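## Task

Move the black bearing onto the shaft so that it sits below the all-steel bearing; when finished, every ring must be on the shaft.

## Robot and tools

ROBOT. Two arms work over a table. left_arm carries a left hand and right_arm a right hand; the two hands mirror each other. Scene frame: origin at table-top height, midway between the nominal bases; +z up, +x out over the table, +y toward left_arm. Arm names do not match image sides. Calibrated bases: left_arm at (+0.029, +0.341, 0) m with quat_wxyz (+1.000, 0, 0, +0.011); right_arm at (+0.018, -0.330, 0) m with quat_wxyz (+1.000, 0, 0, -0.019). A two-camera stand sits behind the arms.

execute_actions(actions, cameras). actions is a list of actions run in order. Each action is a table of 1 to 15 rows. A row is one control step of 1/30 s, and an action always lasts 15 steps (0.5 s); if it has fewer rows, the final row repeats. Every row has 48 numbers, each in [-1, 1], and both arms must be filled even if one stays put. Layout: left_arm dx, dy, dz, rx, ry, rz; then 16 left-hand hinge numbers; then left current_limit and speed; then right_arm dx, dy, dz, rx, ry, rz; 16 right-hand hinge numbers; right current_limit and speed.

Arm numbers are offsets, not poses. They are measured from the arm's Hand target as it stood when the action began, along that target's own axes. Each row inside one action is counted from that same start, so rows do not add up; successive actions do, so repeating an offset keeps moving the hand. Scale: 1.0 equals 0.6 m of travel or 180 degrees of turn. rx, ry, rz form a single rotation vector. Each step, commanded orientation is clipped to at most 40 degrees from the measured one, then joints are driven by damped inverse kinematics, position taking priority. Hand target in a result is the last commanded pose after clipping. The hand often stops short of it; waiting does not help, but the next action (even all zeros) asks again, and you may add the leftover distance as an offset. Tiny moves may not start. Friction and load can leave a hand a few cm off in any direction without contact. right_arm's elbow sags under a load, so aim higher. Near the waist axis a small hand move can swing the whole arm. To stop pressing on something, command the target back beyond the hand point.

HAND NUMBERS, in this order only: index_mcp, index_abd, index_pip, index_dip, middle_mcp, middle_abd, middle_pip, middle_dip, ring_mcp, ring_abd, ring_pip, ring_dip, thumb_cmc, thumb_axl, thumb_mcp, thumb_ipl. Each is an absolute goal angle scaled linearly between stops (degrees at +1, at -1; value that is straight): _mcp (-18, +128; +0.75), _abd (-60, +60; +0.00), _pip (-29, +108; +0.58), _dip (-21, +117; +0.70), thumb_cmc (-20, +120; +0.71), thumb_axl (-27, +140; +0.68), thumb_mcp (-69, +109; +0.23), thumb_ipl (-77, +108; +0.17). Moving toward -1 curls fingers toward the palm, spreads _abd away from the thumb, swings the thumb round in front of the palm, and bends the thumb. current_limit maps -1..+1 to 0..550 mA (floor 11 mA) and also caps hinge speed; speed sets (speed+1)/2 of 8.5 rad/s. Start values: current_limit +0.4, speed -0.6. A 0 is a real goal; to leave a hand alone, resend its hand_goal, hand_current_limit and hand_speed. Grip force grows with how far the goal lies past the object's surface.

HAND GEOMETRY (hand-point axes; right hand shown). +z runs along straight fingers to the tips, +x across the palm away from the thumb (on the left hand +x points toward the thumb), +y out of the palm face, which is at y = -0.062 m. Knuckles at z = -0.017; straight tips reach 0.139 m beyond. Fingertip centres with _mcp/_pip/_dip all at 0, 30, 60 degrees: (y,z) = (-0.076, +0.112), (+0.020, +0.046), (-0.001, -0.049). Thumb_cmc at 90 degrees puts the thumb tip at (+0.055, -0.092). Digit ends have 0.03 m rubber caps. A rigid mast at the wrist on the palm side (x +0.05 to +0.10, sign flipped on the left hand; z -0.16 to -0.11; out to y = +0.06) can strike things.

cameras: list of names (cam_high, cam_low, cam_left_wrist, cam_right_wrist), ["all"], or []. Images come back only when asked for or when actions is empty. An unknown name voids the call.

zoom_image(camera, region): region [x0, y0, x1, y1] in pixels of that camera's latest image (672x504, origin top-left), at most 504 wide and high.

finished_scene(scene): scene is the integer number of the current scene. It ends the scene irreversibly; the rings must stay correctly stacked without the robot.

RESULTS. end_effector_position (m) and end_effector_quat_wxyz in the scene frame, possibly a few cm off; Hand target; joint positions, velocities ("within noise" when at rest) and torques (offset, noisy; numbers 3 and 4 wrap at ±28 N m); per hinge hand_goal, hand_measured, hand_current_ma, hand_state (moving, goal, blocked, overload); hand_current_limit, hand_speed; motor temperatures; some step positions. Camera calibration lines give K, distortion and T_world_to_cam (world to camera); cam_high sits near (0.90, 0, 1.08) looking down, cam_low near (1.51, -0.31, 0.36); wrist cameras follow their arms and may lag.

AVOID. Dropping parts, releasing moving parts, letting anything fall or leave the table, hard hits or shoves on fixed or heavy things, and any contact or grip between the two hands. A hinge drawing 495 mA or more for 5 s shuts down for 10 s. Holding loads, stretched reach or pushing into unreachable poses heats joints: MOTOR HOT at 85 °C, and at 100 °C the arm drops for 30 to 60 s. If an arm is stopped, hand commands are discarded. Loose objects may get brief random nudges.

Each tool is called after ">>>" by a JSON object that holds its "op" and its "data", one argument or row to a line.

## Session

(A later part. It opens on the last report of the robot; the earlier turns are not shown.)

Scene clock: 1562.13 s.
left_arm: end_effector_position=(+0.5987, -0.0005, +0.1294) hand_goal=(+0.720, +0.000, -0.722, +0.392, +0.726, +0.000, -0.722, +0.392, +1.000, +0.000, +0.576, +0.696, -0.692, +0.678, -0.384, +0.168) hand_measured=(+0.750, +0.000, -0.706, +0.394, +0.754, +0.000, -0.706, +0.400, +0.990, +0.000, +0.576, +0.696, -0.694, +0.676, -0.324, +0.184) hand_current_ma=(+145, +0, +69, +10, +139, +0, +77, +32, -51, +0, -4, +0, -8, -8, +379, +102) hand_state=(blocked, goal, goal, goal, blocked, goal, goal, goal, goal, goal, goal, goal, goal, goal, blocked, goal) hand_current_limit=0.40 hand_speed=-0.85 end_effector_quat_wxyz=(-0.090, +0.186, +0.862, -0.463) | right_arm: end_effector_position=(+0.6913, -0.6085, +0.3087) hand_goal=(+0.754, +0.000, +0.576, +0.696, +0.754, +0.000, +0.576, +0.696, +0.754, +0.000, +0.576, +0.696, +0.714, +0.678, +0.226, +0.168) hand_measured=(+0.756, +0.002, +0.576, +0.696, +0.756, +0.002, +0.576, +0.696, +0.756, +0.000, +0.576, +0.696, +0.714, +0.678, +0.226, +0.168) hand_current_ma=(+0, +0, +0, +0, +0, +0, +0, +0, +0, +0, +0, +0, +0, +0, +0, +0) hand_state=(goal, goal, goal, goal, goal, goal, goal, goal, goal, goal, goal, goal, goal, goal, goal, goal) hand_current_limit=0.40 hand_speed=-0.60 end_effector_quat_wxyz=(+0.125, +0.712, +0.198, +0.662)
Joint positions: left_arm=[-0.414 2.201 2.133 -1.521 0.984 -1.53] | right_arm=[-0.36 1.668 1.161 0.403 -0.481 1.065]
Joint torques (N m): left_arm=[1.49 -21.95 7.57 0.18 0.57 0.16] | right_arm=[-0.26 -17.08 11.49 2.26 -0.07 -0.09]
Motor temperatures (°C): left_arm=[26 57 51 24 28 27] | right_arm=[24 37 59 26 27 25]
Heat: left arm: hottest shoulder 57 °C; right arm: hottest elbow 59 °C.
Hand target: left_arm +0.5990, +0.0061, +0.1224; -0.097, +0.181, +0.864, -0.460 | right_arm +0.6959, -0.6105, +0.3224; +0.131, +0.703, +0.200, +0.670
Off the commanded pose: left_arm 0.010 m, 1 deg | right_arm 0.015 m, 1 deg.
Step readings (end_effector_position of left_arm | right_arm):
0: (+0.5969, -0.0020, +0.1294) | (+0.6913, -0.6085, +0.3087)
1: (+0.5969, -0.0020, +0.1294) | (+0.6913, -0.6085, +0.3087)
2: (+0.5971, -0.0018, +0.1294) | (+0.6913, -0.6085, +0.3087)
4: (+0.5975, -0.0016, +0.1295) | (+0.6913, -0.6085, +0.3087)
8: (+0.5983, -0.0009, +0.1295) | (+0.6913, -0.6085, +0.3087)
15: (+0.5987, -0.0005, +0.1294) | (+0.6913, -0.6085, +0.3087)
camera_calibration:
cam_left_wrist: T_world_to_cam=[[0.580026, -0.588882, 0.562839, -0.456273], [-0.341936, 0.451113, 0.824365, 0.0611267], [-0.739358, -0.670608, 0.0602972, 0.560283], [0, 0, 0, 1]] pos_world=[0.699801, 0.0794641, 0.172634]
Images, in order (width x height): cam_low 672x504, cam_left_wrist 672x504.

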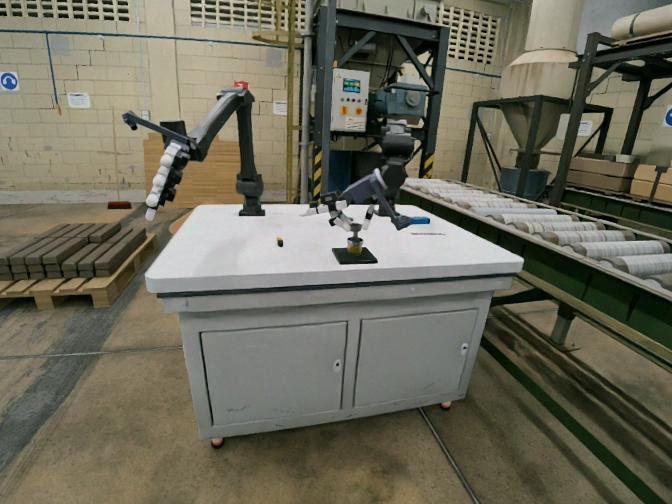

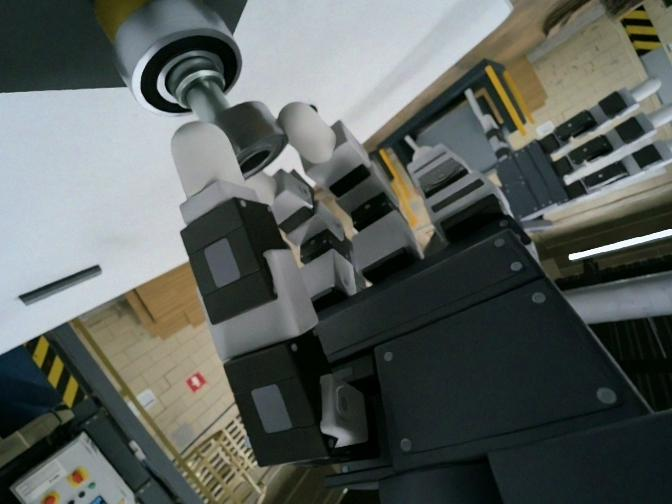

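>>> {"op": "zoom_image", "data": {
  "camera": "cam_low",
  "region": [310, 195, 400, 275]
}}

>>> {"op": "zoom_image", "data": {
  "camera": "cam_left_wrist",
  "region": [0, 0, 340, 255]
}}

Scaled by 5.600 from the camera's 672x504 image, which has a finer 960x720 frame.

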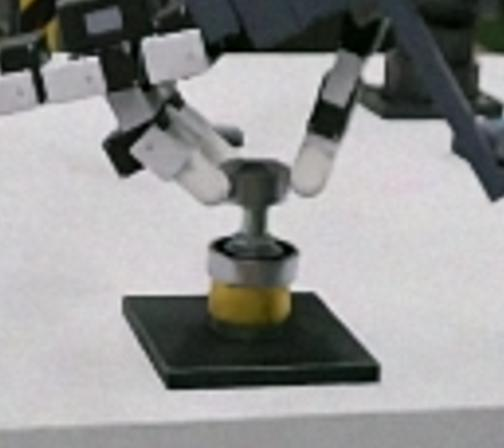

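Scaled by 1.482 from the camera's 672x504 image, which has a finer 960x720 frame.

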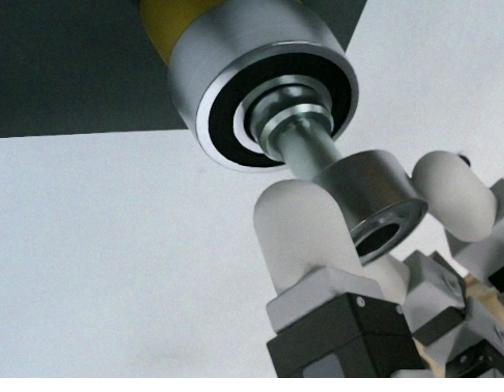

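>>> {"op": "zoom_image", "data": {
  "camera": "cam_low",
  "region": [346, 220, 364, 238]
}}

>>> {"op": "zoom_image", "data": {
  "camera": "cam_left_wrist",
  "region": [180, 60, 260, 140]
}}

Scaled by 28.000 from the camera's 672x504 image, which has a finer 960x720 frame.

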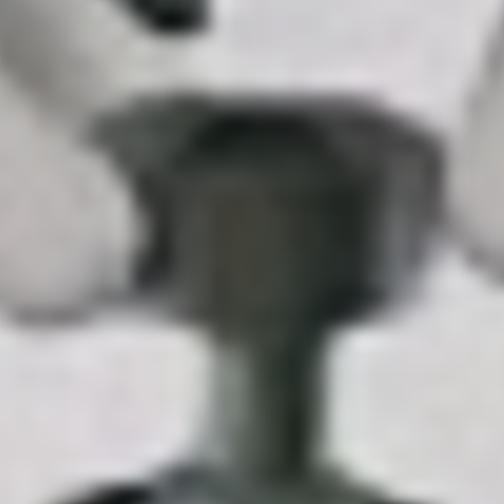

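Scaled by 6.300 from the camera's 672x504 image, which has a finer 960x720 frame.

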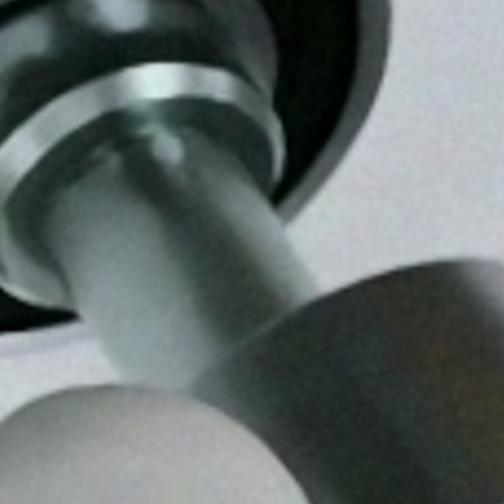

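>>> {"op": "execute_actions", "data": {
  "actions": [
    [[0.0086,-0.0048,-0.0019,0,0,0,0.72,0,-0.723,0.391,0.725,0,-0.723,0.391,1,0,0.576,0.696,-0.693,0.678,-0.385,0.168,0.4,-0.85,0,0,0,0,0,0,0.754,0,0.576,0.696,0.754,0,0.576,0.696,0.754,0,0.576,0.696,0.714,0.678,0.226,0.168,0.4,-0.6]]
  ],
  "cameras": ["cam_left_wrist","cam_low"]
}}

>>> {"op": "zoom_image", "data": {
  "camera": "cam_left_wrist",
  "region": [190, 80, 300, 190]
}}

>>> {"op": "zoom_image", "data": {
  "camera": "cam_low",
  "region": [346, 220, 364, 238]
}}

Scene clock: 1681.00 s.
left_arm: end_effector_position=(+0.5971, +0.0002, +0.1295) hand_goal=(+0.720, +0.000, -0.722, +0.392, +0.726, +0.000, -0.722, +0.392, +1.000, +0.000, +0.576, +0.696, -0.692, +0.678, -0.384, +0.168) hand_measured=(+0.750, +0.000, -0.706, +0.394, +0.754, +0.000, -0.706, +0.400, +0.990, +0.000, +0.576, +0.696, -0.694, +0.676, -0.324, +0.184) hand_current_ma=(+145, +0, +69, +11, +139, +0, +77, +32, -51, +0, -4, +0, -8, -8, +379, +102) hand_state=(blocked, goal, goal, goal, blocked, goal, goal, goal, goal, goal, goal, goal, goal, goal, blocked, goal) hand_current_limit=0.40 hand_speed=-0.85 end_effector_quat_wxyz=(-0.091, +0.186, +0.862, -0.463) | right_arm: end_effector_position=(+0.6913, -0.6085, +0.3087) hand_goal=(+0.754, +0.000, +0.576, +0.696, +0.754, +0.000, +0.576, +0.696, +0.754, +0.000, +0.576, +0.696, +0.714, +0.678, +0.226, +0.168) hand_measured=(+0.756, +0.002, +0.576, +0.696, +0.756, +0.002, +0.576, +0.696, +0.756, +0.000, +0.576, +0.696, +0.714, +0.678, +0.226, +0.168) hand_current_ma=(+0, +0, +0, +0, +0, +0, +0, +0, +0, +0, +0, +0, +0, +0, +0, +0) hand_state=(goal, goal, goal, goal, goal, goal, goal, goal, goal, goal, goal, goal, goal, goal, goal, goal) hand_current_limit=0.40 hand_speed=-0.60 end_effector_quat_wxyz=(+0.125, +0.712, +0.198, +0.662)
Joint positions: left_arm=[-0.414 2.197 2.126 -1.521 0.984 -1.528] | right_arm=[-0.36 1.668 1.161 0.403 -0.481 1.065]
Joint torques (N m): left_arm=[0.97 -23.3 6.16 0.47 0.59 0.12] | right_arm=[-0.09 -16.97 11.47 2.25 -0.06 -0.09]
Motor temperatures (°C): left_arm=[26 53 54 24 28 27] | right_arm=[24 37 59 26 27 25]
Heat: left arm: hottest elbow 54 °C; right arm: hottest elbow 59 °C.
Hand target: left_arm +0.5940, +0.0076, +0.1252; -0.097, +0.181, +0.864, -0.460 | right_arm +0.6959, -0.6105, +0.3224; +0.131, +0.703, +0.200, +0.670
Off the commanded pose: left_arm 0.009 m, 1 deg | right_arm 0.015 m, 1 deg.
Step readings (end_effector_position of left_arm | right_arm):
0: (+0.5987, -0.0005, +0.1294) | (+0.6913, -0.6085, +0.3087)
1: (+0.5987, -0.0005, +0.1294) | (+0.6913, -0.6085, +0.3087)
2: (+0.5987, -0.0005, +0.1294) | (+0.6913, -0.6085, +0.3087)
4: (+0.5987, -0.0005, +0.1294) | (+0.6913, -0.6085, +0.3087)
8: (+0.5979, -0.0001, +0.1295) | (+0.6913, -0.6085, +0.3087)
15: (+0.5972, +0.0001, +0.1296) | (+0.6913, -0.6085, +0.3087)
camera_calibration:
cam_left_wrist: T_world_to_cam=[[0.579867, -0.589855, 0.561983, -0.45477], [-0.340487, 0.45121, 0.824911, 0.0592629], [-0.74015, -0.669687, 0.0608042, 0.560042], [0, 0, 0, 1]] pos_world=[0.6984, 0.0800642, 0.172634]
Images, in order (width x height): cam_low 672x504, cam_left_wrist 672x504.

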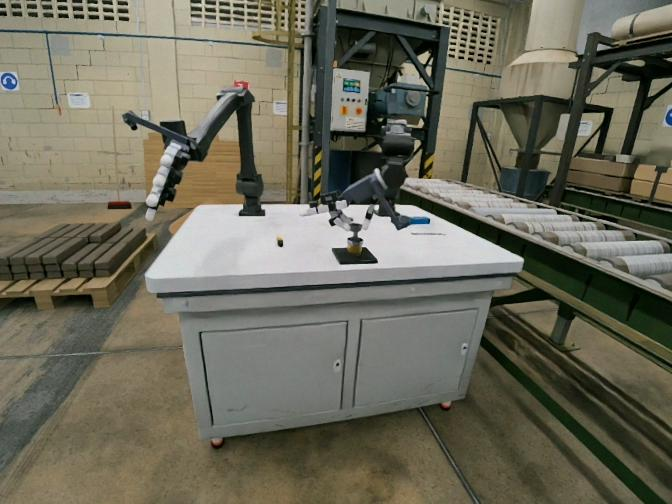

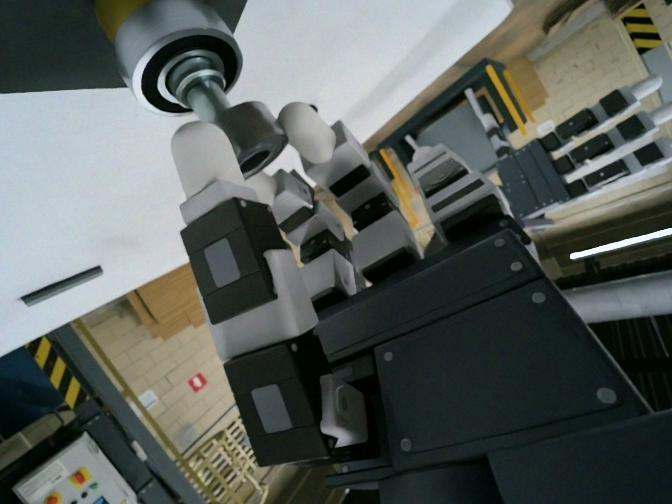

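Scaled by 4.582 from the camera's 672x504 image, which has a finer 960x720 frame.

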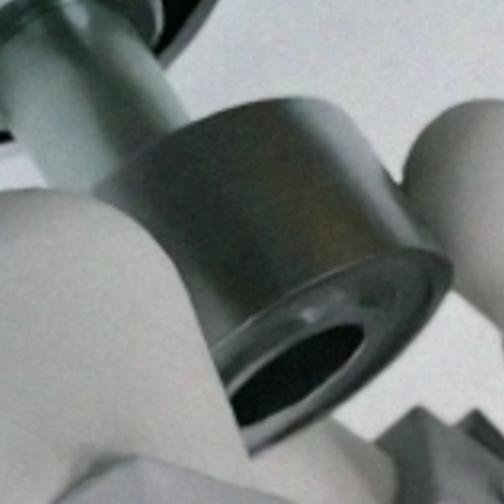

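Scaled by 28.000 from the camera's 672x504 image, which has a finer 960x720 frame.

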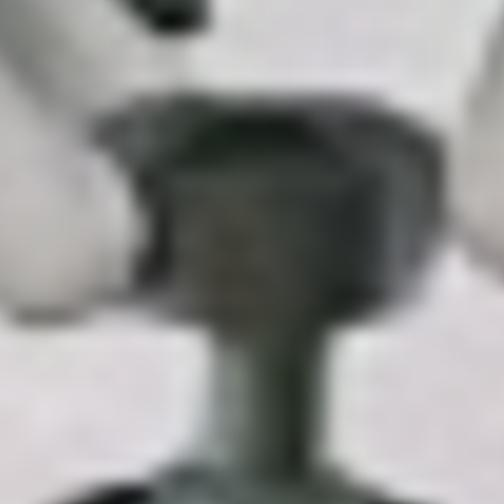

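>>> {"op": "execute_actions", "data": {
  "actions": [
    [[0,-0.0097,-0.0065,0,0,0,0.72,0,-0.723,0.391,0.725,0,-0.723,0.391,1,0,0.576,0.696,-0.693,0.678,-0.385,0.168,0.4,-0.85,0,0,0,0,0,0,0.754,0,0.576,0.696,0.754,0,0.576,0.696,0.754,0,0.576,0.696,0.714,0.678,0.226,0.168,0.4,-0.6]]
  ],
  "cameras": ["cam_left_wrist","cam_low"]
}}

>>> {"op": "zoom_image", "data": {
  "camera": "cam_left_wrist",
  "region": [190, 80, 300, 190]
}}

>>> {"op": "zoom_image", "data": {
  "camera": "cam_low",
  "region": [346, 220, 364, 238]
}}

Scene clock: 1713.20 s.
left_arm: end_effector_position=(+0.5961, +0.0006, +0.1295) hand_goal=(+0.720, +0.000, -0.722, +0.392, +0.726, +0.000, -0.722, +0.392, +1.000, +0.000, +0.576, +0.696, -0.692, +0.678, -0.384, +0.168) hand_measured=(+0.750, +0.000, -0.706, +0.396, +0.754, +0.000, -0.706, +0.400, +0.990, +0.000, +0.576, +0.696, -0.694, +0.676, -0.324, +0.184) hand_current_ma=(+145, +0, +69, +21, +139, +0, +77, +32, -51, +0, -4, +0, -8, -8, +379, +102) hand_state=(blocked, goal, goal, goal, blocked, goal, goal, goal, goal, goal, goal, goal, goal, goal, blocked, goal) hand_current_limit=0.40 hand_speed=-0.85 end_effector_quat_wxyz=(-0.093, +0.186, +0.862, -0.463) | right_arm: end_effector_position=(+0.6913, -0.6085, +0.3087) hand_goal=(+0.754, +0.000, +0.576, +0.696, +0.754, +0.000, +0.576, +0.696, +0.754, +0.000, +0.576, +0.696, +0.714, +0.678, +0.226, +0.168) hand_measured=(+0.756, +0.002, +0.576, +0.696, +0.756, +0.002, +0.576, +0.696, +0.756, +0.000, +0.576, +0.696, +0.714, +0.678, +0.226, +0.168) hand_current_ma=(+0, +0, +0, +0, +0, +0, +0, +0, +0, +0, +0, +0, +0, +0, +0, +0) hand_state=(goal, goal, goal, goal, goal, goal, goal, goal, goal, goal, goal, goal, goal, goal, goal, goal) hand_current_limit=0.40 hand_speed=-0.60 end_effector_quat_wxyz=(+0.125, +0.712, +0.198, +0.662)
Joint positions: left_arm=[-0.414 2.197 2.126 -1.527 0.984 -1.523] | right_arm=[-0.36 1.668 1.161 0.403 -0.481 1.065]
Joint torques (N m): left_arm=[0.97 -22.59 7.38 0.06 0.56 0.06] | right_arm=[-0.15 -17.14 11.44 2.26 -0.09 -0.11]
Motor temperatures (°C): left_arm=[26 52 53 24 27 27] | right_arm=[24 37 59 26 27 25]
Heat: left arm: hottest elbow 53 °C; right arm: hottest elbow 59 °C.
Hand target: left_arm +0.5940, +0.0076, +0.1321; -0.097, +0.181, +0.864, -0.460 | right_arm +0.6959, -0.6105, +0.3224; +0.131, +0.703, +0.200, +0.670
Off the commanded pose: left_arm 0.008 m, 1 deg | right_arm 0.015 m, 1 deg.
Step readings (end_effector_position of left_arm | right_arm):
0: (+0.5971, +0.0002, +0.1295) | (+0.6913, -0.6085, +0.3087)
1: (+0.5971, +0.0002, +0.1295) | (+0.6913, -0.6085, +0.3087)
2: (+0.5971, +0.0002, +0.1295) | (+0.6913, -0.6085, +0.3087)
4: (+0.5966, +0.0004, +0.1295) | (+0.6913, -0.6085, +0.3087)
8: (+0.5962, +0.0006, +0.1296) | (+0.6913, -0.6085, +0.3087)
15: (+0.5962, +0.0006, +0.1295) | (+0.6913, -0.6085, +0.3087)
camera_calibration:
cam_left_wrist: T_world_to_cam=[[0.579558, -0.591825, 0.560228, -0.453571], [-0.337557, 0.451366, 0.826029, 0.0568121], [-0.741732, -0.667841, 0.061818, 0.560377], [0, 0, 0, 1]] pos_world=[0.697698, 0.0801647, 0.172533]
Images, in order (width x height): cam_low 672x504, cam_left_wrist 672x504.

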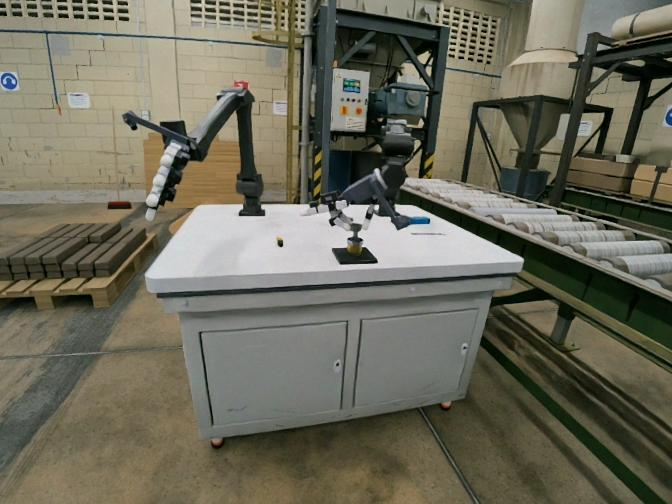

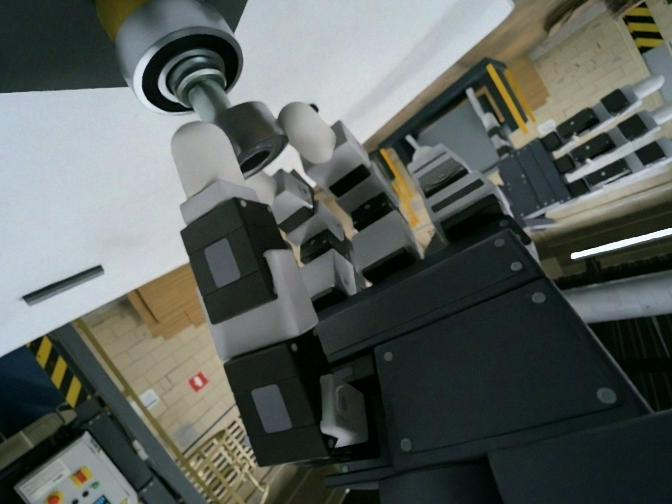

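Scaled by 4.582 from the camera's 672x504 image, which has a finer 960x720 frame.

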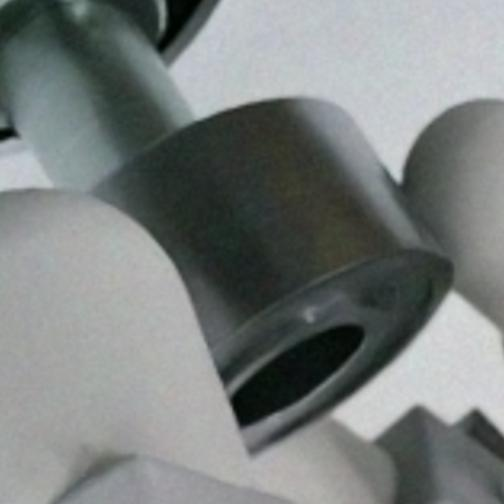

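Scaled by 28.000 from the camera's 672x504 image, which has a finer 960x720 frame.

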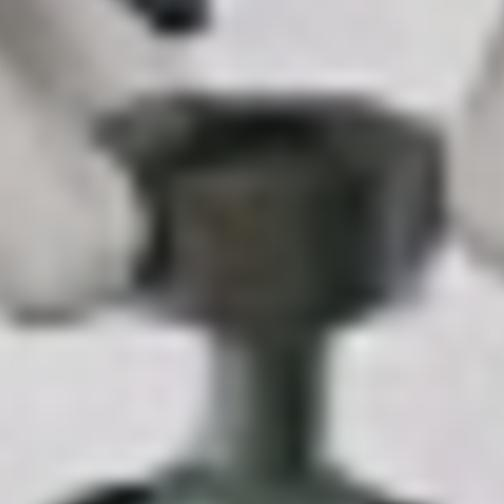

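>>> {"op": "execute_actions", "data": {
  "actions": [
    [[0,0,0,0,0,0,0.758,0,-0.723,0.391,0.76,0,-0.723,0.391,1,0,0.576,0.696,-0.693,0.678,-0.318,0.168,0.4,-0.85,0,0,0,0,0,0,0.754,0,0.576,0.696,0.754,0,0.576,0.696,0.754,0,0.576,0.696,0.714,0.678,0.226,0.168,0.4,-0.6]]
  ],
  "cameras": ["cam_left_wrist","cam_low"]
}}

>>> {"op": "zoom_image", "data": {
  "camera": "cam_left_wrist",
  "region": [190, 80, 300, 190]
}}

>>> {"op": "zoom_image", "data": {
  "camera": "cam_low",
  "region": [346, 220, 364, 238]
}}

Scene clock: 1731.17 s.
left_arm: end_effector_position=(+0.5953, +0.0021, +0.1287) hand_goal=(+0.758, +0.000, -0.722, +0.392, +0.760, +0.000, -0.722, +0.392, +1.000, +0.000, +0.576, +0.696, -0.692, +0.678, -0.318, +0.168) hand_measured=(+0.756, +0.000, -0.712, +0.396, +0.764, +0.000, -0.712, +0.396, +0.990, +0.000, +0.576, +0.696, -0.694, +0.676, -0.310, +0.176) hand_current_ma=(-6, +0, +47, +18, +17, +0, +49, +16, -51, +0, -4, +0, -6, -7, +44, +51) hand_state=(goal, goal, goal, goal, goal, goal, goal, goal, goal, goal, goal, goal, goal, goal, goal, goal) hand_current_limit=0.40 hand_speed=-0.85 end_effector_quat_wxyz=(-0.095, +0.186, +0.863, -0.460) | right_arm: end_effector_position=(+0.6913, -0.6085, +0.3087) hand_goal=(+0.754, +0.000, +0.576, +0.696, +0.754, +0.000, +0.576, +0.696, +0.754, +0.000, +0.576, +0.696, +0.714, +0.678, +0.226, +0.168) hand_measured=(+0.756, +0.002, +0.576, +0.696, +0.756, +0.002, +0.576, +0.696, +0.756, +0.000, +0.576, +0.696, +0.714, +0.678, +0.226, +0.168) hand_current_ma=(+0, +0, +0, +0, +0, +0, +0, +0, +0, +0, +0, +0, +0, +0, +0, +0) hand_state=(goal, goal, goal, goal, goal, goal, goal, goal, goal, goal, goal, goal, goal, goal, goal, goal) hand_current_limit=0.40 hand_speed=-0.60 end_effector_quat_wxyz=(+0.125, +0.712, +0.198, +0.662)
Joint positions: left_arm=[-0.414 2.197 2.125 -1.531 0.977 -1.523] | right_arm=[-0.36 1.668 1.161 0.403 -0.481 1.065]
Joint torques (N m): left_arm=[1.38 -23.47 7.47 0.25 0.8 0.09] | right_arm=[-0.26 -17.08 11.54 2.24 -0.09 -0.09]
Motor temperatures (°C): left_arm=[26 52 53 24 27 27] | right_arm=[24 37 59 26 27 25]
Heat: left arm: hottest elbow 53 °C; right arm: hottest elbow 59 °C.
Hand target: left_arm +0.5940, +0.0076, +0.1323; -0.097, +0.181, +0.864, -0.460 | right_arm +0.6959, -0.6105, +0.3224; +0.131, +0.703, +0.200, +0.670
Off the commanded pose: left_arm 0.007 m, 1 deg | right_arm 0.015 m, 1 deg.
Step readings (end_effector_position of left_arm | right_arm):
0: (+0.5961, +0.0006, +0.1295) | (+0.6913, -0.6085, +0.3087)
1: (+0.5961, +0.0006, +0.1295) | (+0.6913, -0.6085, +0.3087)
2: (+0.5961, +0.0007, +0.1295) | (+0.6913, -0.6085, +0.3087)
4: (+0.5959, +0.0008, +0.1295) | (+0.6913, -0.6085, +0.3087)
8: (+0.5954, +0.0017, +0.1290) | (+0.6913, -0.6085, +0.3087)
15: (+0.5953, +0.0021, +0.1287) | (+0.6913, -0.6085, +0.3087)
camera_calibration:
cam_left_wrist: T_world_to_cam=[[0.580637, -0.596246, 0.554393, -0.451615], [-0.335496, 0.44521, 0.830199, 0.0548294], [-0.741824, -0.668041, 0.0584675, 0.561285], [0, 0, 0, 1]] pos_world=[0.696994, 0.0812771, 0.172036]
Images, in order (width x height): cam_low 672x504, cam_left_wrist 672x504.

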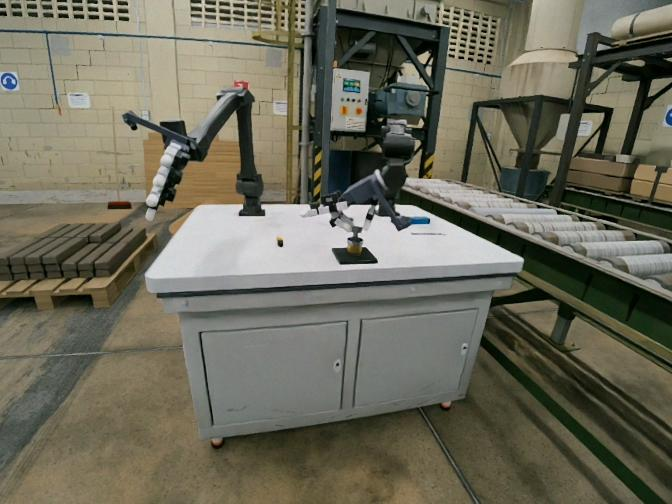

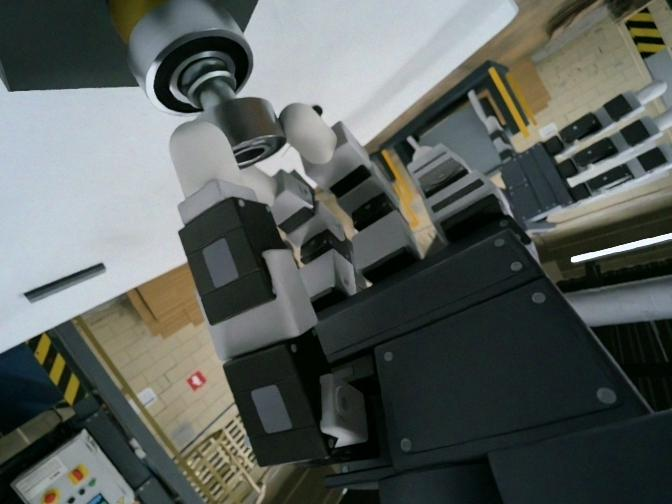

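Scaled by 4.582 from the camera's 672x504 image, which has a finer 960x720 frame.

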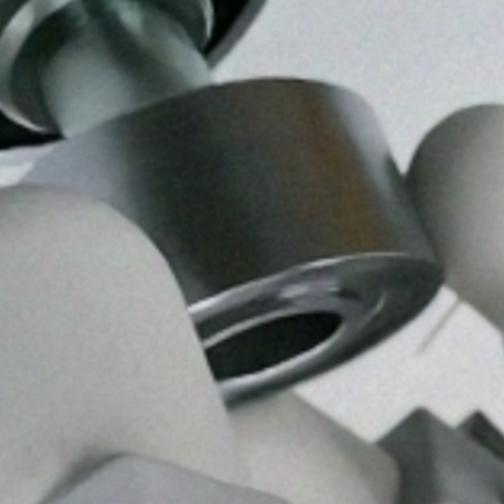

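Scaled by 28.000 from the camera's 672x504 image, which has a finer 960x720 frame.

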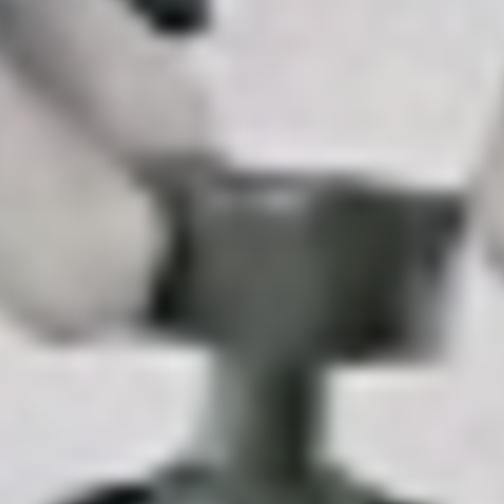

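>>> {"op": "execute_actions", "data": {
  "actions": [
    [[-0.0073,-0.0023,0.0034,0,0,0,0.758,0,-0.723,0.391,0.76,0,-0.723,0.391,1,0,0.576,0.696,-0.693,0.678,-0.318,0.168,0.4,-0.85,0,0,0,0,0,0,0.754,0,0.576,0.696,0.754,0,0.576,0.696,0.754,0,0.576,0.696,0.714,0.678,0.226,0.168,0.4,-0.6]]
  ],
  "cameras": ["cam_left_wrist","cam_low"]
}}

>>> {"op": "zoom_image", "data": {
  "camera": "cam_left_wrist",
  "region": [190, 80, 300, 190]
}}

>>> {"op": "zoom_image", "data": {
  "camera": "cam_low",
  "region": [342, 216, 368, 242]
}}

Scene clock: 1757.07 s.
left_arm: end_effector_position=(+0.5946, +0.0024, +0.1287) hand_goal=(+0.758, +0.000, -0.722, +0.392, +0.760, +0.000, -0.722, +0.392, +1.000, +0.000, +0.576, +0.696, -0.692, +0.678, -0.318, +0.168) hand_measured=(+0.756, +0.000, -0.712, +0.396, +0.764, +0.000, -0.712, +0.396, +0.990, +0.000, +0.576, +0.696, -0.694, +0.676, -0.310, +0.176) hand_current_ma=(-6, +0, +47, +18, +17, +0, +49, +16, -51, +0, -4, +0, -6, -7, +44, +51) hand_state=(goal, goal, goal, goal, goal, goal, goal, goal, goal, goal, goal, goal, goal, goal, goal, goal) hand_current_limit=0.40 hand_speed=-0.85 end_effector_quat_wxyz=(-0.096, +0.185, +0.863, -0.460) | right_arm: end_effector_position=(+0.6913, -0.6085, +0.3087) hand_goal=(+0.754, +0.000, +0.576, +0.696, +0.754, +0.000, +0.576, +0.696, +0.754, +0.000, +0.576, +0.696, +0.714, +0.678, +0.226, +0.168) hand_measured=(+0.756, +0.002, +0.576, +0.696, +0.756, +0.002, +0.576, +0.696, +0.756, +0.000, +0.576, +0.696, +0.714, +0.678, +0.226, +0.168) hand_current_ma=(+0, +0, +0, +0, +0, +0, +0, +0, +0, +0, +0, +0, +0, +0, +0, +0) hand_state=(goal, goal, goal, goal, goal, goal, goal, goal, goal, goal, goal, goal, goal, goal, goal, goal) hand_current_limit=0.40 hand_speed=-0.60 end_effector_quat_wxyz=(+0.125, +0.712, +0.198, +0.662)
Joint positions: left_arm=[-0.414 2.197 2.125 -1.534 0.977 -1.523] | right_arm=[-0.36 1.668 1.161 0.403 -0.481 1.065]
Joint torques (N m): left_arm=[1.2 -22.24 8.81 0.18 0.74 -0.07] | right_arm=[-0.21 -17.03 11.47 2.21 -0.07 -0.09]
Motor temperatures (°C): left_arm=[26 53 52 24 28 27] | right_arm=[24 37 59 26 27 25]
Heat: left arm: hottest shoulder 53 °C; right arm: hottest elbow 59 °C.
Hand target: left_arm +0.5970, +0.0036, +0.1323; -0.097, +0.181, +0.864, -0.460 | right_arm +0.6959, -0.6105, +0.3224; +0.131, +0.703, +0.200, +0.670
Off the commanded pose: left_arm 0.004 m, 0 deg | right_arm 0.015 m, 1 deg.
Step readings (end_effector_position of left_arm | right_arm):
0: (+0.5953, +0.0021, +0.1287) | (+0.6913, -0.6085, +0.3087)
1: (+0.5953, +0.0021, +0.1287) | (+0.6913, -0.6085, +0.3087)
2: (+0.5953, +0.0021, +0.1287) | (+0.6913, -0.6085, +0.3087)
4: (+0.5951, +0.0022, +0.1287) | (+0.6913, -0.6085, +0.3087)
8: (+0.5948, +0.0023, +0.1287) | (+0.6913, -0.6085, +0.3087)
15: (+0.5946, +0.0024, +0.1287) | (+0.6913, -0.6085, +0.3087)
camera_calibration:
cam_left_wrist: T_world_to_cam=[[0.582156, -0.5969, 0.552092, -0.451699], [-0.333145, 0.444292, 0.831637, 0.052927], [-0.741693, -0.668069, 0.059793, 0.560741], [0, 0, 0, 1]] pos_world=[0.696489, 0.081479, 0.171835]
Images, in order (width x height): cam_low 672x504, cam_left_wrist 672x504.

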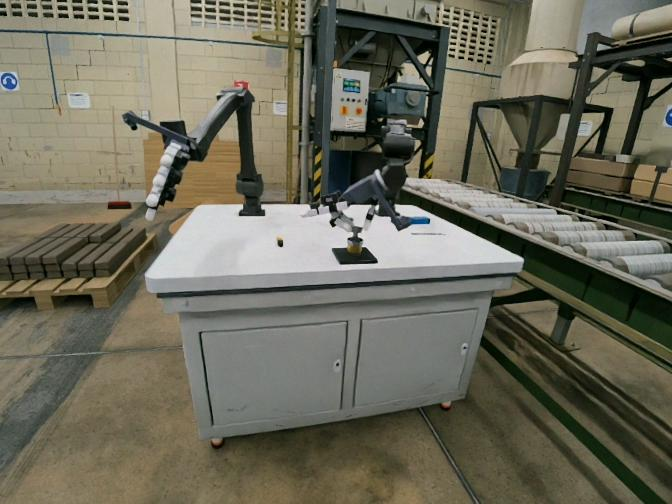

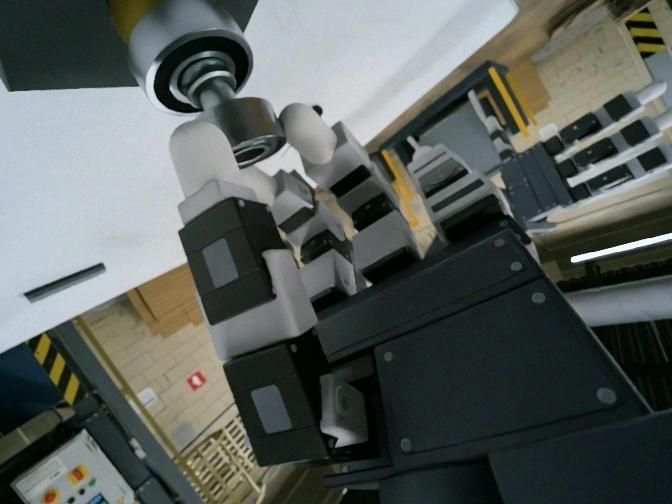

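Scaled by 4.582 from the camera's 672x504 image, which has a finer 960x720 frame.

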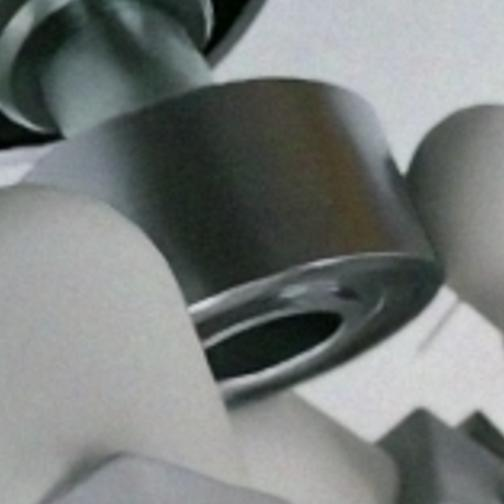

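Scaled by 19.385 from the camera's 672x504 image, which has a finer 960x720 frame.

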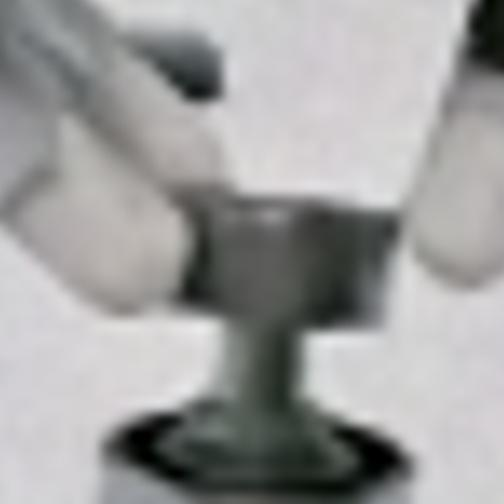

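>>> {"op": "execute_actions", "data": {
  "actions": [
    [[-0.0100,-0.0048,0.0072,0,0,0,0.755,0,-0.723,0.391,0.757,0,-0.723,0.391,1,0,0.576,0.696,-0.693,0.678,-0.325,0.168,0.4,-0.85,0,0,0,0,0,0,0.754,0,0.576,0.696,0.754,0,0.576,0.696,0.754,0,0.576,0.696,0.714,0.678,0.226,0.168,0.4,-0.6]]
  ],
  "cameras": ["cam_left_wrist","cam_low"]
}}

>>> {"op": "zoom_image", "data": {
  "camera": "cam_left_wrist",
  "region": [190, 80, 300, 190]
}}

>>> {"op": "zoom_image", "data": {
  "camera": "cam_low",
  "region": [342, 216, 368, 242]
}}

Scene clock: 1774.33 s.
left_arm: end_effector_position=(+0.5945, +0.0024, +0.1288) hand_goal=(+0.756, +0.000, -0.722, +0.392, +0.758, +0.000, -0.722, +0.392, +1.000, +0.000, +0.576, +0.696, -0.692, +0.678, -0.324, +0.168) hand_measured=(+0.756, +0.000, -0.712, +0.396, +0.764, +0.000, -0.712, +0.396, +0.990, +0.000, +0.576, +0.696, -0.694, +0.676, -0.310, +0.176) hand_current_ma=(+0, +0, +47, +18, +25, +0, +49, +16, -51, +0, -4, +0, -6, -7, +81, +51) hand_state=(goal, goal, goal, goal, goal, goal, goal, goal, goal, goal, goal, goal, goal, goal, goal, goal) hand_current_limit=0.40 hand_speed=-0.85 end_effector_quat_wxyz=(-0.096, +0.184, +0.863, -0.460) | right_arm: end_effector_position=(+0.6913, -0.6085, +0.3087) hand_goal=(+0.754, +0.000, +0.576, +0.696, +0.754, +0.000, +0.576, +0.696, +0.754, +0.000, +0.576, +0.696, +0.714, +0.678, +0.226, +0.168) hand_measured=(+0.756, +0.002, +0.576, +0.696, +0.756, +0.002, +0.576, +0.696, +0.756, +0.000, +0.576, +0.696, +0.714, +0.678, +0.226, +0.168) hand_current_ma=(+0, +0, +0, +0, +0, +0, +0, +0, +0, +0, +0, +0, +0, +0, +0, +0) hand_state=(goal, goal, goal, goal, goal, goal, goal, goal, goal, goal, goal, goal, goal, goal, goal, goal) hand_current_limit=0.40 hand_speed=-0.60 end_effector_quat_wxyz=(+0.125, +0.712, +0.198, +0.662)
Joint positions: left_arm=[-0.414 2.197 2.125 -1.534 0.977 -1.525] | right_arm=[-0.36 1.668 1.161 0.403 -0.481 1.065]
Joint torques (N m): left_arm=[0.91 -20.31 10.69 0.23 0.83 -0.14] | right_arm=[-0.03 -17.08 11.49 2.19 -0.08 -0.09]
Motor temperatures (°C): left_arm=[26 53 53 24 28 27] | right_arm=[24 37 59 26 27 25]
Heat: left arm: hottest shoulder 53 °C; right arm: hottest elbow 59 °C.
Hand target: left_arm +0.6004, -0.0036, +0.1322; -0.097, +0.181, +0.864, -0.460 | right_arm +0.6959, -0.6105, +0.3224; +0.131, +0.703, +0.200, +0.670
Off the commanded pose: left_arm 0.009 m, 0 deg | right_arm 0.015 m, 1 deg.
Step readings (end_effector_position of left_arm | right_arm):
0: (+0.5946, +0.0024, +0.1287) | (+0.6913, -0.6085, +0.3087)
1: (+0.5946, +0.0024, +0.1287) | (+0.6913, -0.6085, +0.3087)
2: (+0.5946, +0.0024, +0.1287) | (+0.6913, -0.6085, +0.3087)
4: (+0.5946, +0.0024, +0.1287) | (+0.6913, -0.6085, +0.3087)
8: (+0.5945, +0.0024, +0.1288) | (+0.6913, -0.6085, +0.3087)
15: (+0.5945, +0.0024, +0.1288) | (+0.6913, -0.6085, +0.3087)
camera_calibration:
cam_left_wrist: T_world_to_cam=[[0.583337, -0.596656, 0.551108, -0.452194], [-0.332587, 0.443557, 0.832252, 0.0523807], [-0.741015, -0.668775, 0.0603028, 0.560156], [0, 0, 0, 1]] pos_world=[0.696287, 0.0815802, 0.171835]
Images, in order (width x height): cam_low 672x504, cam_left_wrist 672x504.

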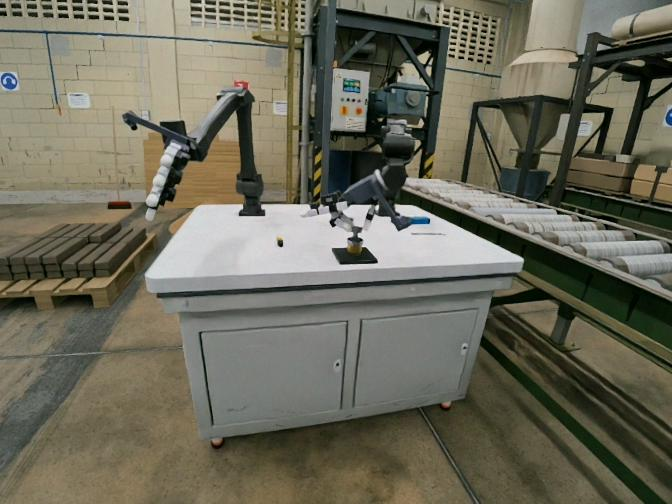

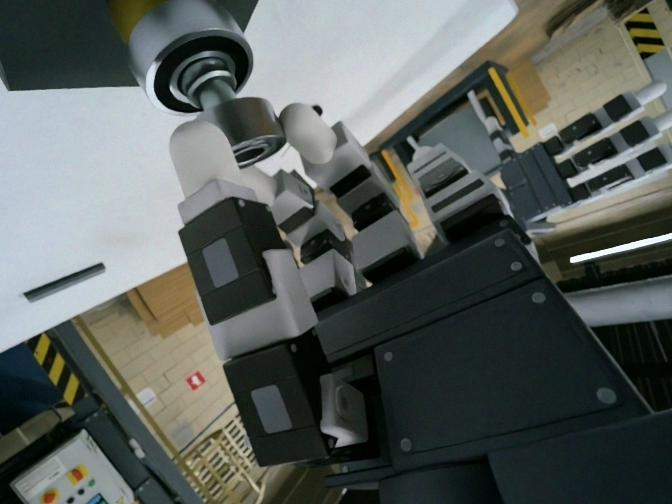

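Scaled by 4.582 from the camera's 672x504 image, which has a finer 960x720 frame.

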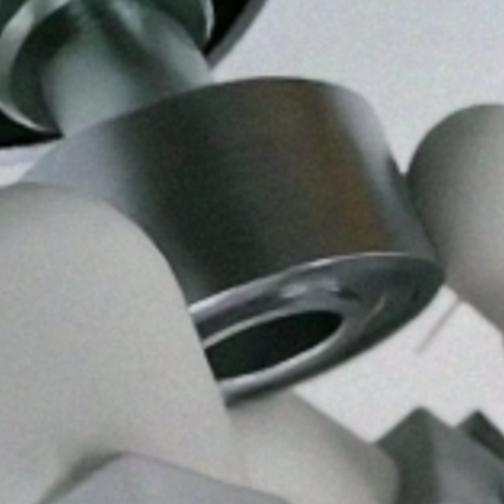

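Scaled by 19.385 from the camera's 672x504 image, which has a finer 960x720 frame.

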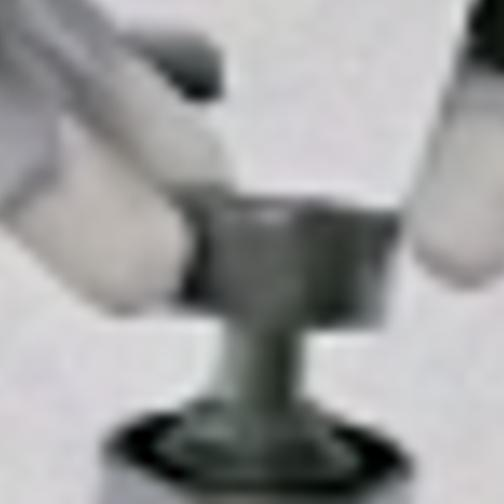

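>>> {"op": "execute_actions", "data": {
  "actions": [
    [[-0.0087,-0.0039,0.0059,0,0,0,0.755,0,-0.723,0.391,0.757,0,-0.723,0.391,1,0,0.576,0.696,-0.693,0.678,-0.325,0.168,0.4,-0.85,0,0,0,0,0,0,0.754,0,0.576,0.696,0.754,0,0.576,0.696,0.754,0,0.576,0.696,0.714,0.678,0.226,0.168,0.4,-0.6]]
  ],
  "cameras": ["cam_left_wrist","cam_low"]
}}

>>> {"op": "zoom_image", "data": {
  "camera": "cam_left_wrist",
  "region": [190, 80, 300, 190]
}}

>>> {"op": "zoom_image", "data": {
  "camera": "cam_low",
  "region": [342, 216, 368, 242]
}}

Scene clock: 1784.37 s.
left_arm: end_effector_position=(+0.5959, +0.0008, +0.1280) hand_goal=(+0.756, +0.000, -0.722, +0.392, +0.758, +0.000, -0.722, +0.392, +1.000, +0.000, +0.576, +0.696, -0.692, +0.678, -0.324, +0.168) hand_measured=(+0.756, +0.000, -0.712, +0.396, +0.762, +0.000, -0.712, +0.396, +0.990, +0.000, +0.576, +0.696, -0.694, +0.676, -0.310, +0.176) hand_current_ma=(-1, +0, +46, +18, +23, +0, +49, +16, -51, +0, -4, +0, -6, -7, +81, +51) hand_state=(goal, goal, goal, goal, goal, goal, goal, goal, goal, goal, goal, goal, goal, goal, goal, goal) hand_current_limit=0.40 hand_speed=-0.85 end_effector_quat_wxyz=(-0.099, +0.178, +0.865, -0.459) | right_arm: end_effector_position=(+0.6913, -0.6085, +0.3087) hand_goal=(+0.754, +0.000, +0.576, +0.696, +0.754, +0.000, +0.576, +0.696, +0.754, +0.000, +0.576, +0.696, +0.714, +0.678, +0.226, +0.168) hand_measured=(+0.756, +0.002, +0.576, +0.696, +0.756, +0.002, +0.576, +0.696, +0.756, +0.000, +0.576, +0.696, +0.714, +0.678, +0.226, +0.168) hand_current_ma=(+0, +0, +0, +0, +0, +0, +0, +0, +0, +0, +0, +0, +0, +0, +0, +0) hand_state=(goal, goal, goal, goal, goal, goal, goal, goal, goal, goal, goal, goal, goal, goal, goal, goal) hand_current_limit=0.40 hand_speed=-0.60 end_effector_quat_wxyz=(+0.125, +0.712, +0.198, +0.662)
Joint positions: left_arm=[-0.415 2.206 2.138 -1.534 0.977 -1.543] | right_arm=[-0.36 1.668 1.161 0.403 -0.481 1.065]
Joint torques (N m): left_arm=[-0.26 -19.84 11.54 0.35 0.82 -0.14] | right_arm=[-0.15 -17.08 11.49 2.26 -0.07 -0.08]
Motor temperatures (°C): left_arm=[26 52 54 24 28 27] | right_arm=[24 37 59 26 27 25]
Heat: left arm: hottest elbow 54 °C; right arm: hottest elbow 59 °C.
Hand target: left_arm +0.6036, -0.0095, +0.1324; -0.097, +0.181, +0.864, -0.460 | right_arm +0.6959, -0.6105, +0.3224; +0.131, +0.703, +0.200, +0.670
Off the commanded pose: left_arm 0.014 m, 0 deg | right_arm 0.015 m, 1 deg.
Step readings (end_effector_position of left_arm | right_arm):
0: (+0.5945, +0.0024, +0.1288) | (+0.6913, -0.6085, +0.3087)
1: (+0.5945, +0.0024, +0.1288) | (+0.6913, -0.6085, +0.3087)
2: (+0.5944, +0.0024, +0.1288) | (+0.6913, -0.6085, +0.3087)
4: (+0.5945, +0.0021, +0.1287) | (+0.6913, -0.6085, +0.3087)
8: (+0.5952, +0.0012, +0.1279) | (+0.6913, -0.6085, +0.3087)
15: (+0.5958, +0.0009, +0.1280) | (+0.6913, -0.6085, +0.3087)
camera_calibration:
cam_left_wrist: T_world_to_cam=[[0.594261, -0.593755, 0.542503, -0.458967], [-0.328208, 0.436776, 0.83756, 0.0508891], [-0.734257, -0.675783, 0.0646834, 0.555551], [0, 0, 0, 1]] pos_world=[0.697366, 0.0806912, 0.170433]
Images, in order (width x height): cam_low 672x504, cam_left_wrist 672x504.

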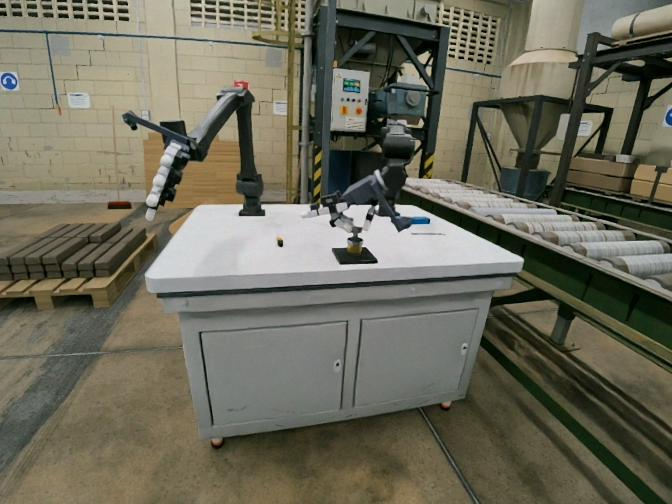

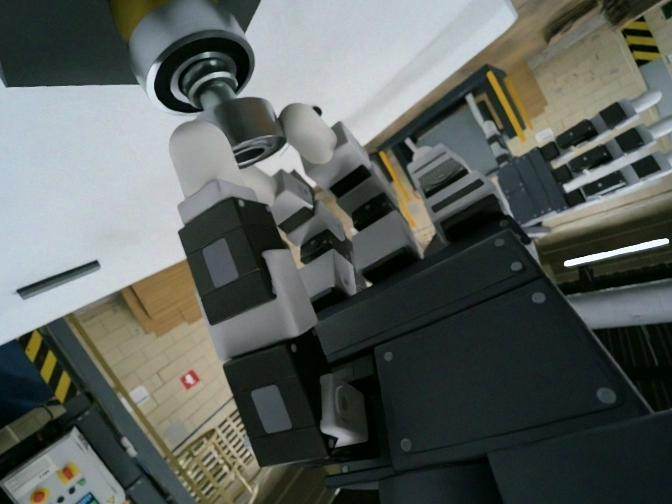

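Scaled by 4.582 from the camera's 672x504 image, which has a finer 960x720 frame.

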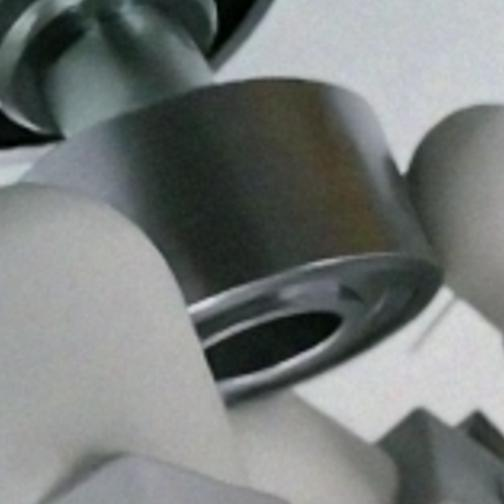

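Scaled by 19.385 from the camera's 672x504 image, which has a finer 960x720 frame.

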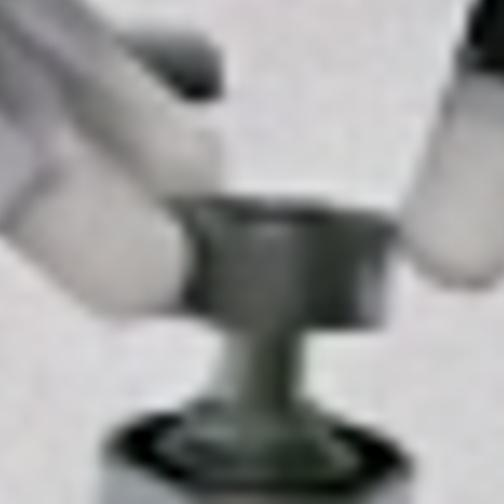

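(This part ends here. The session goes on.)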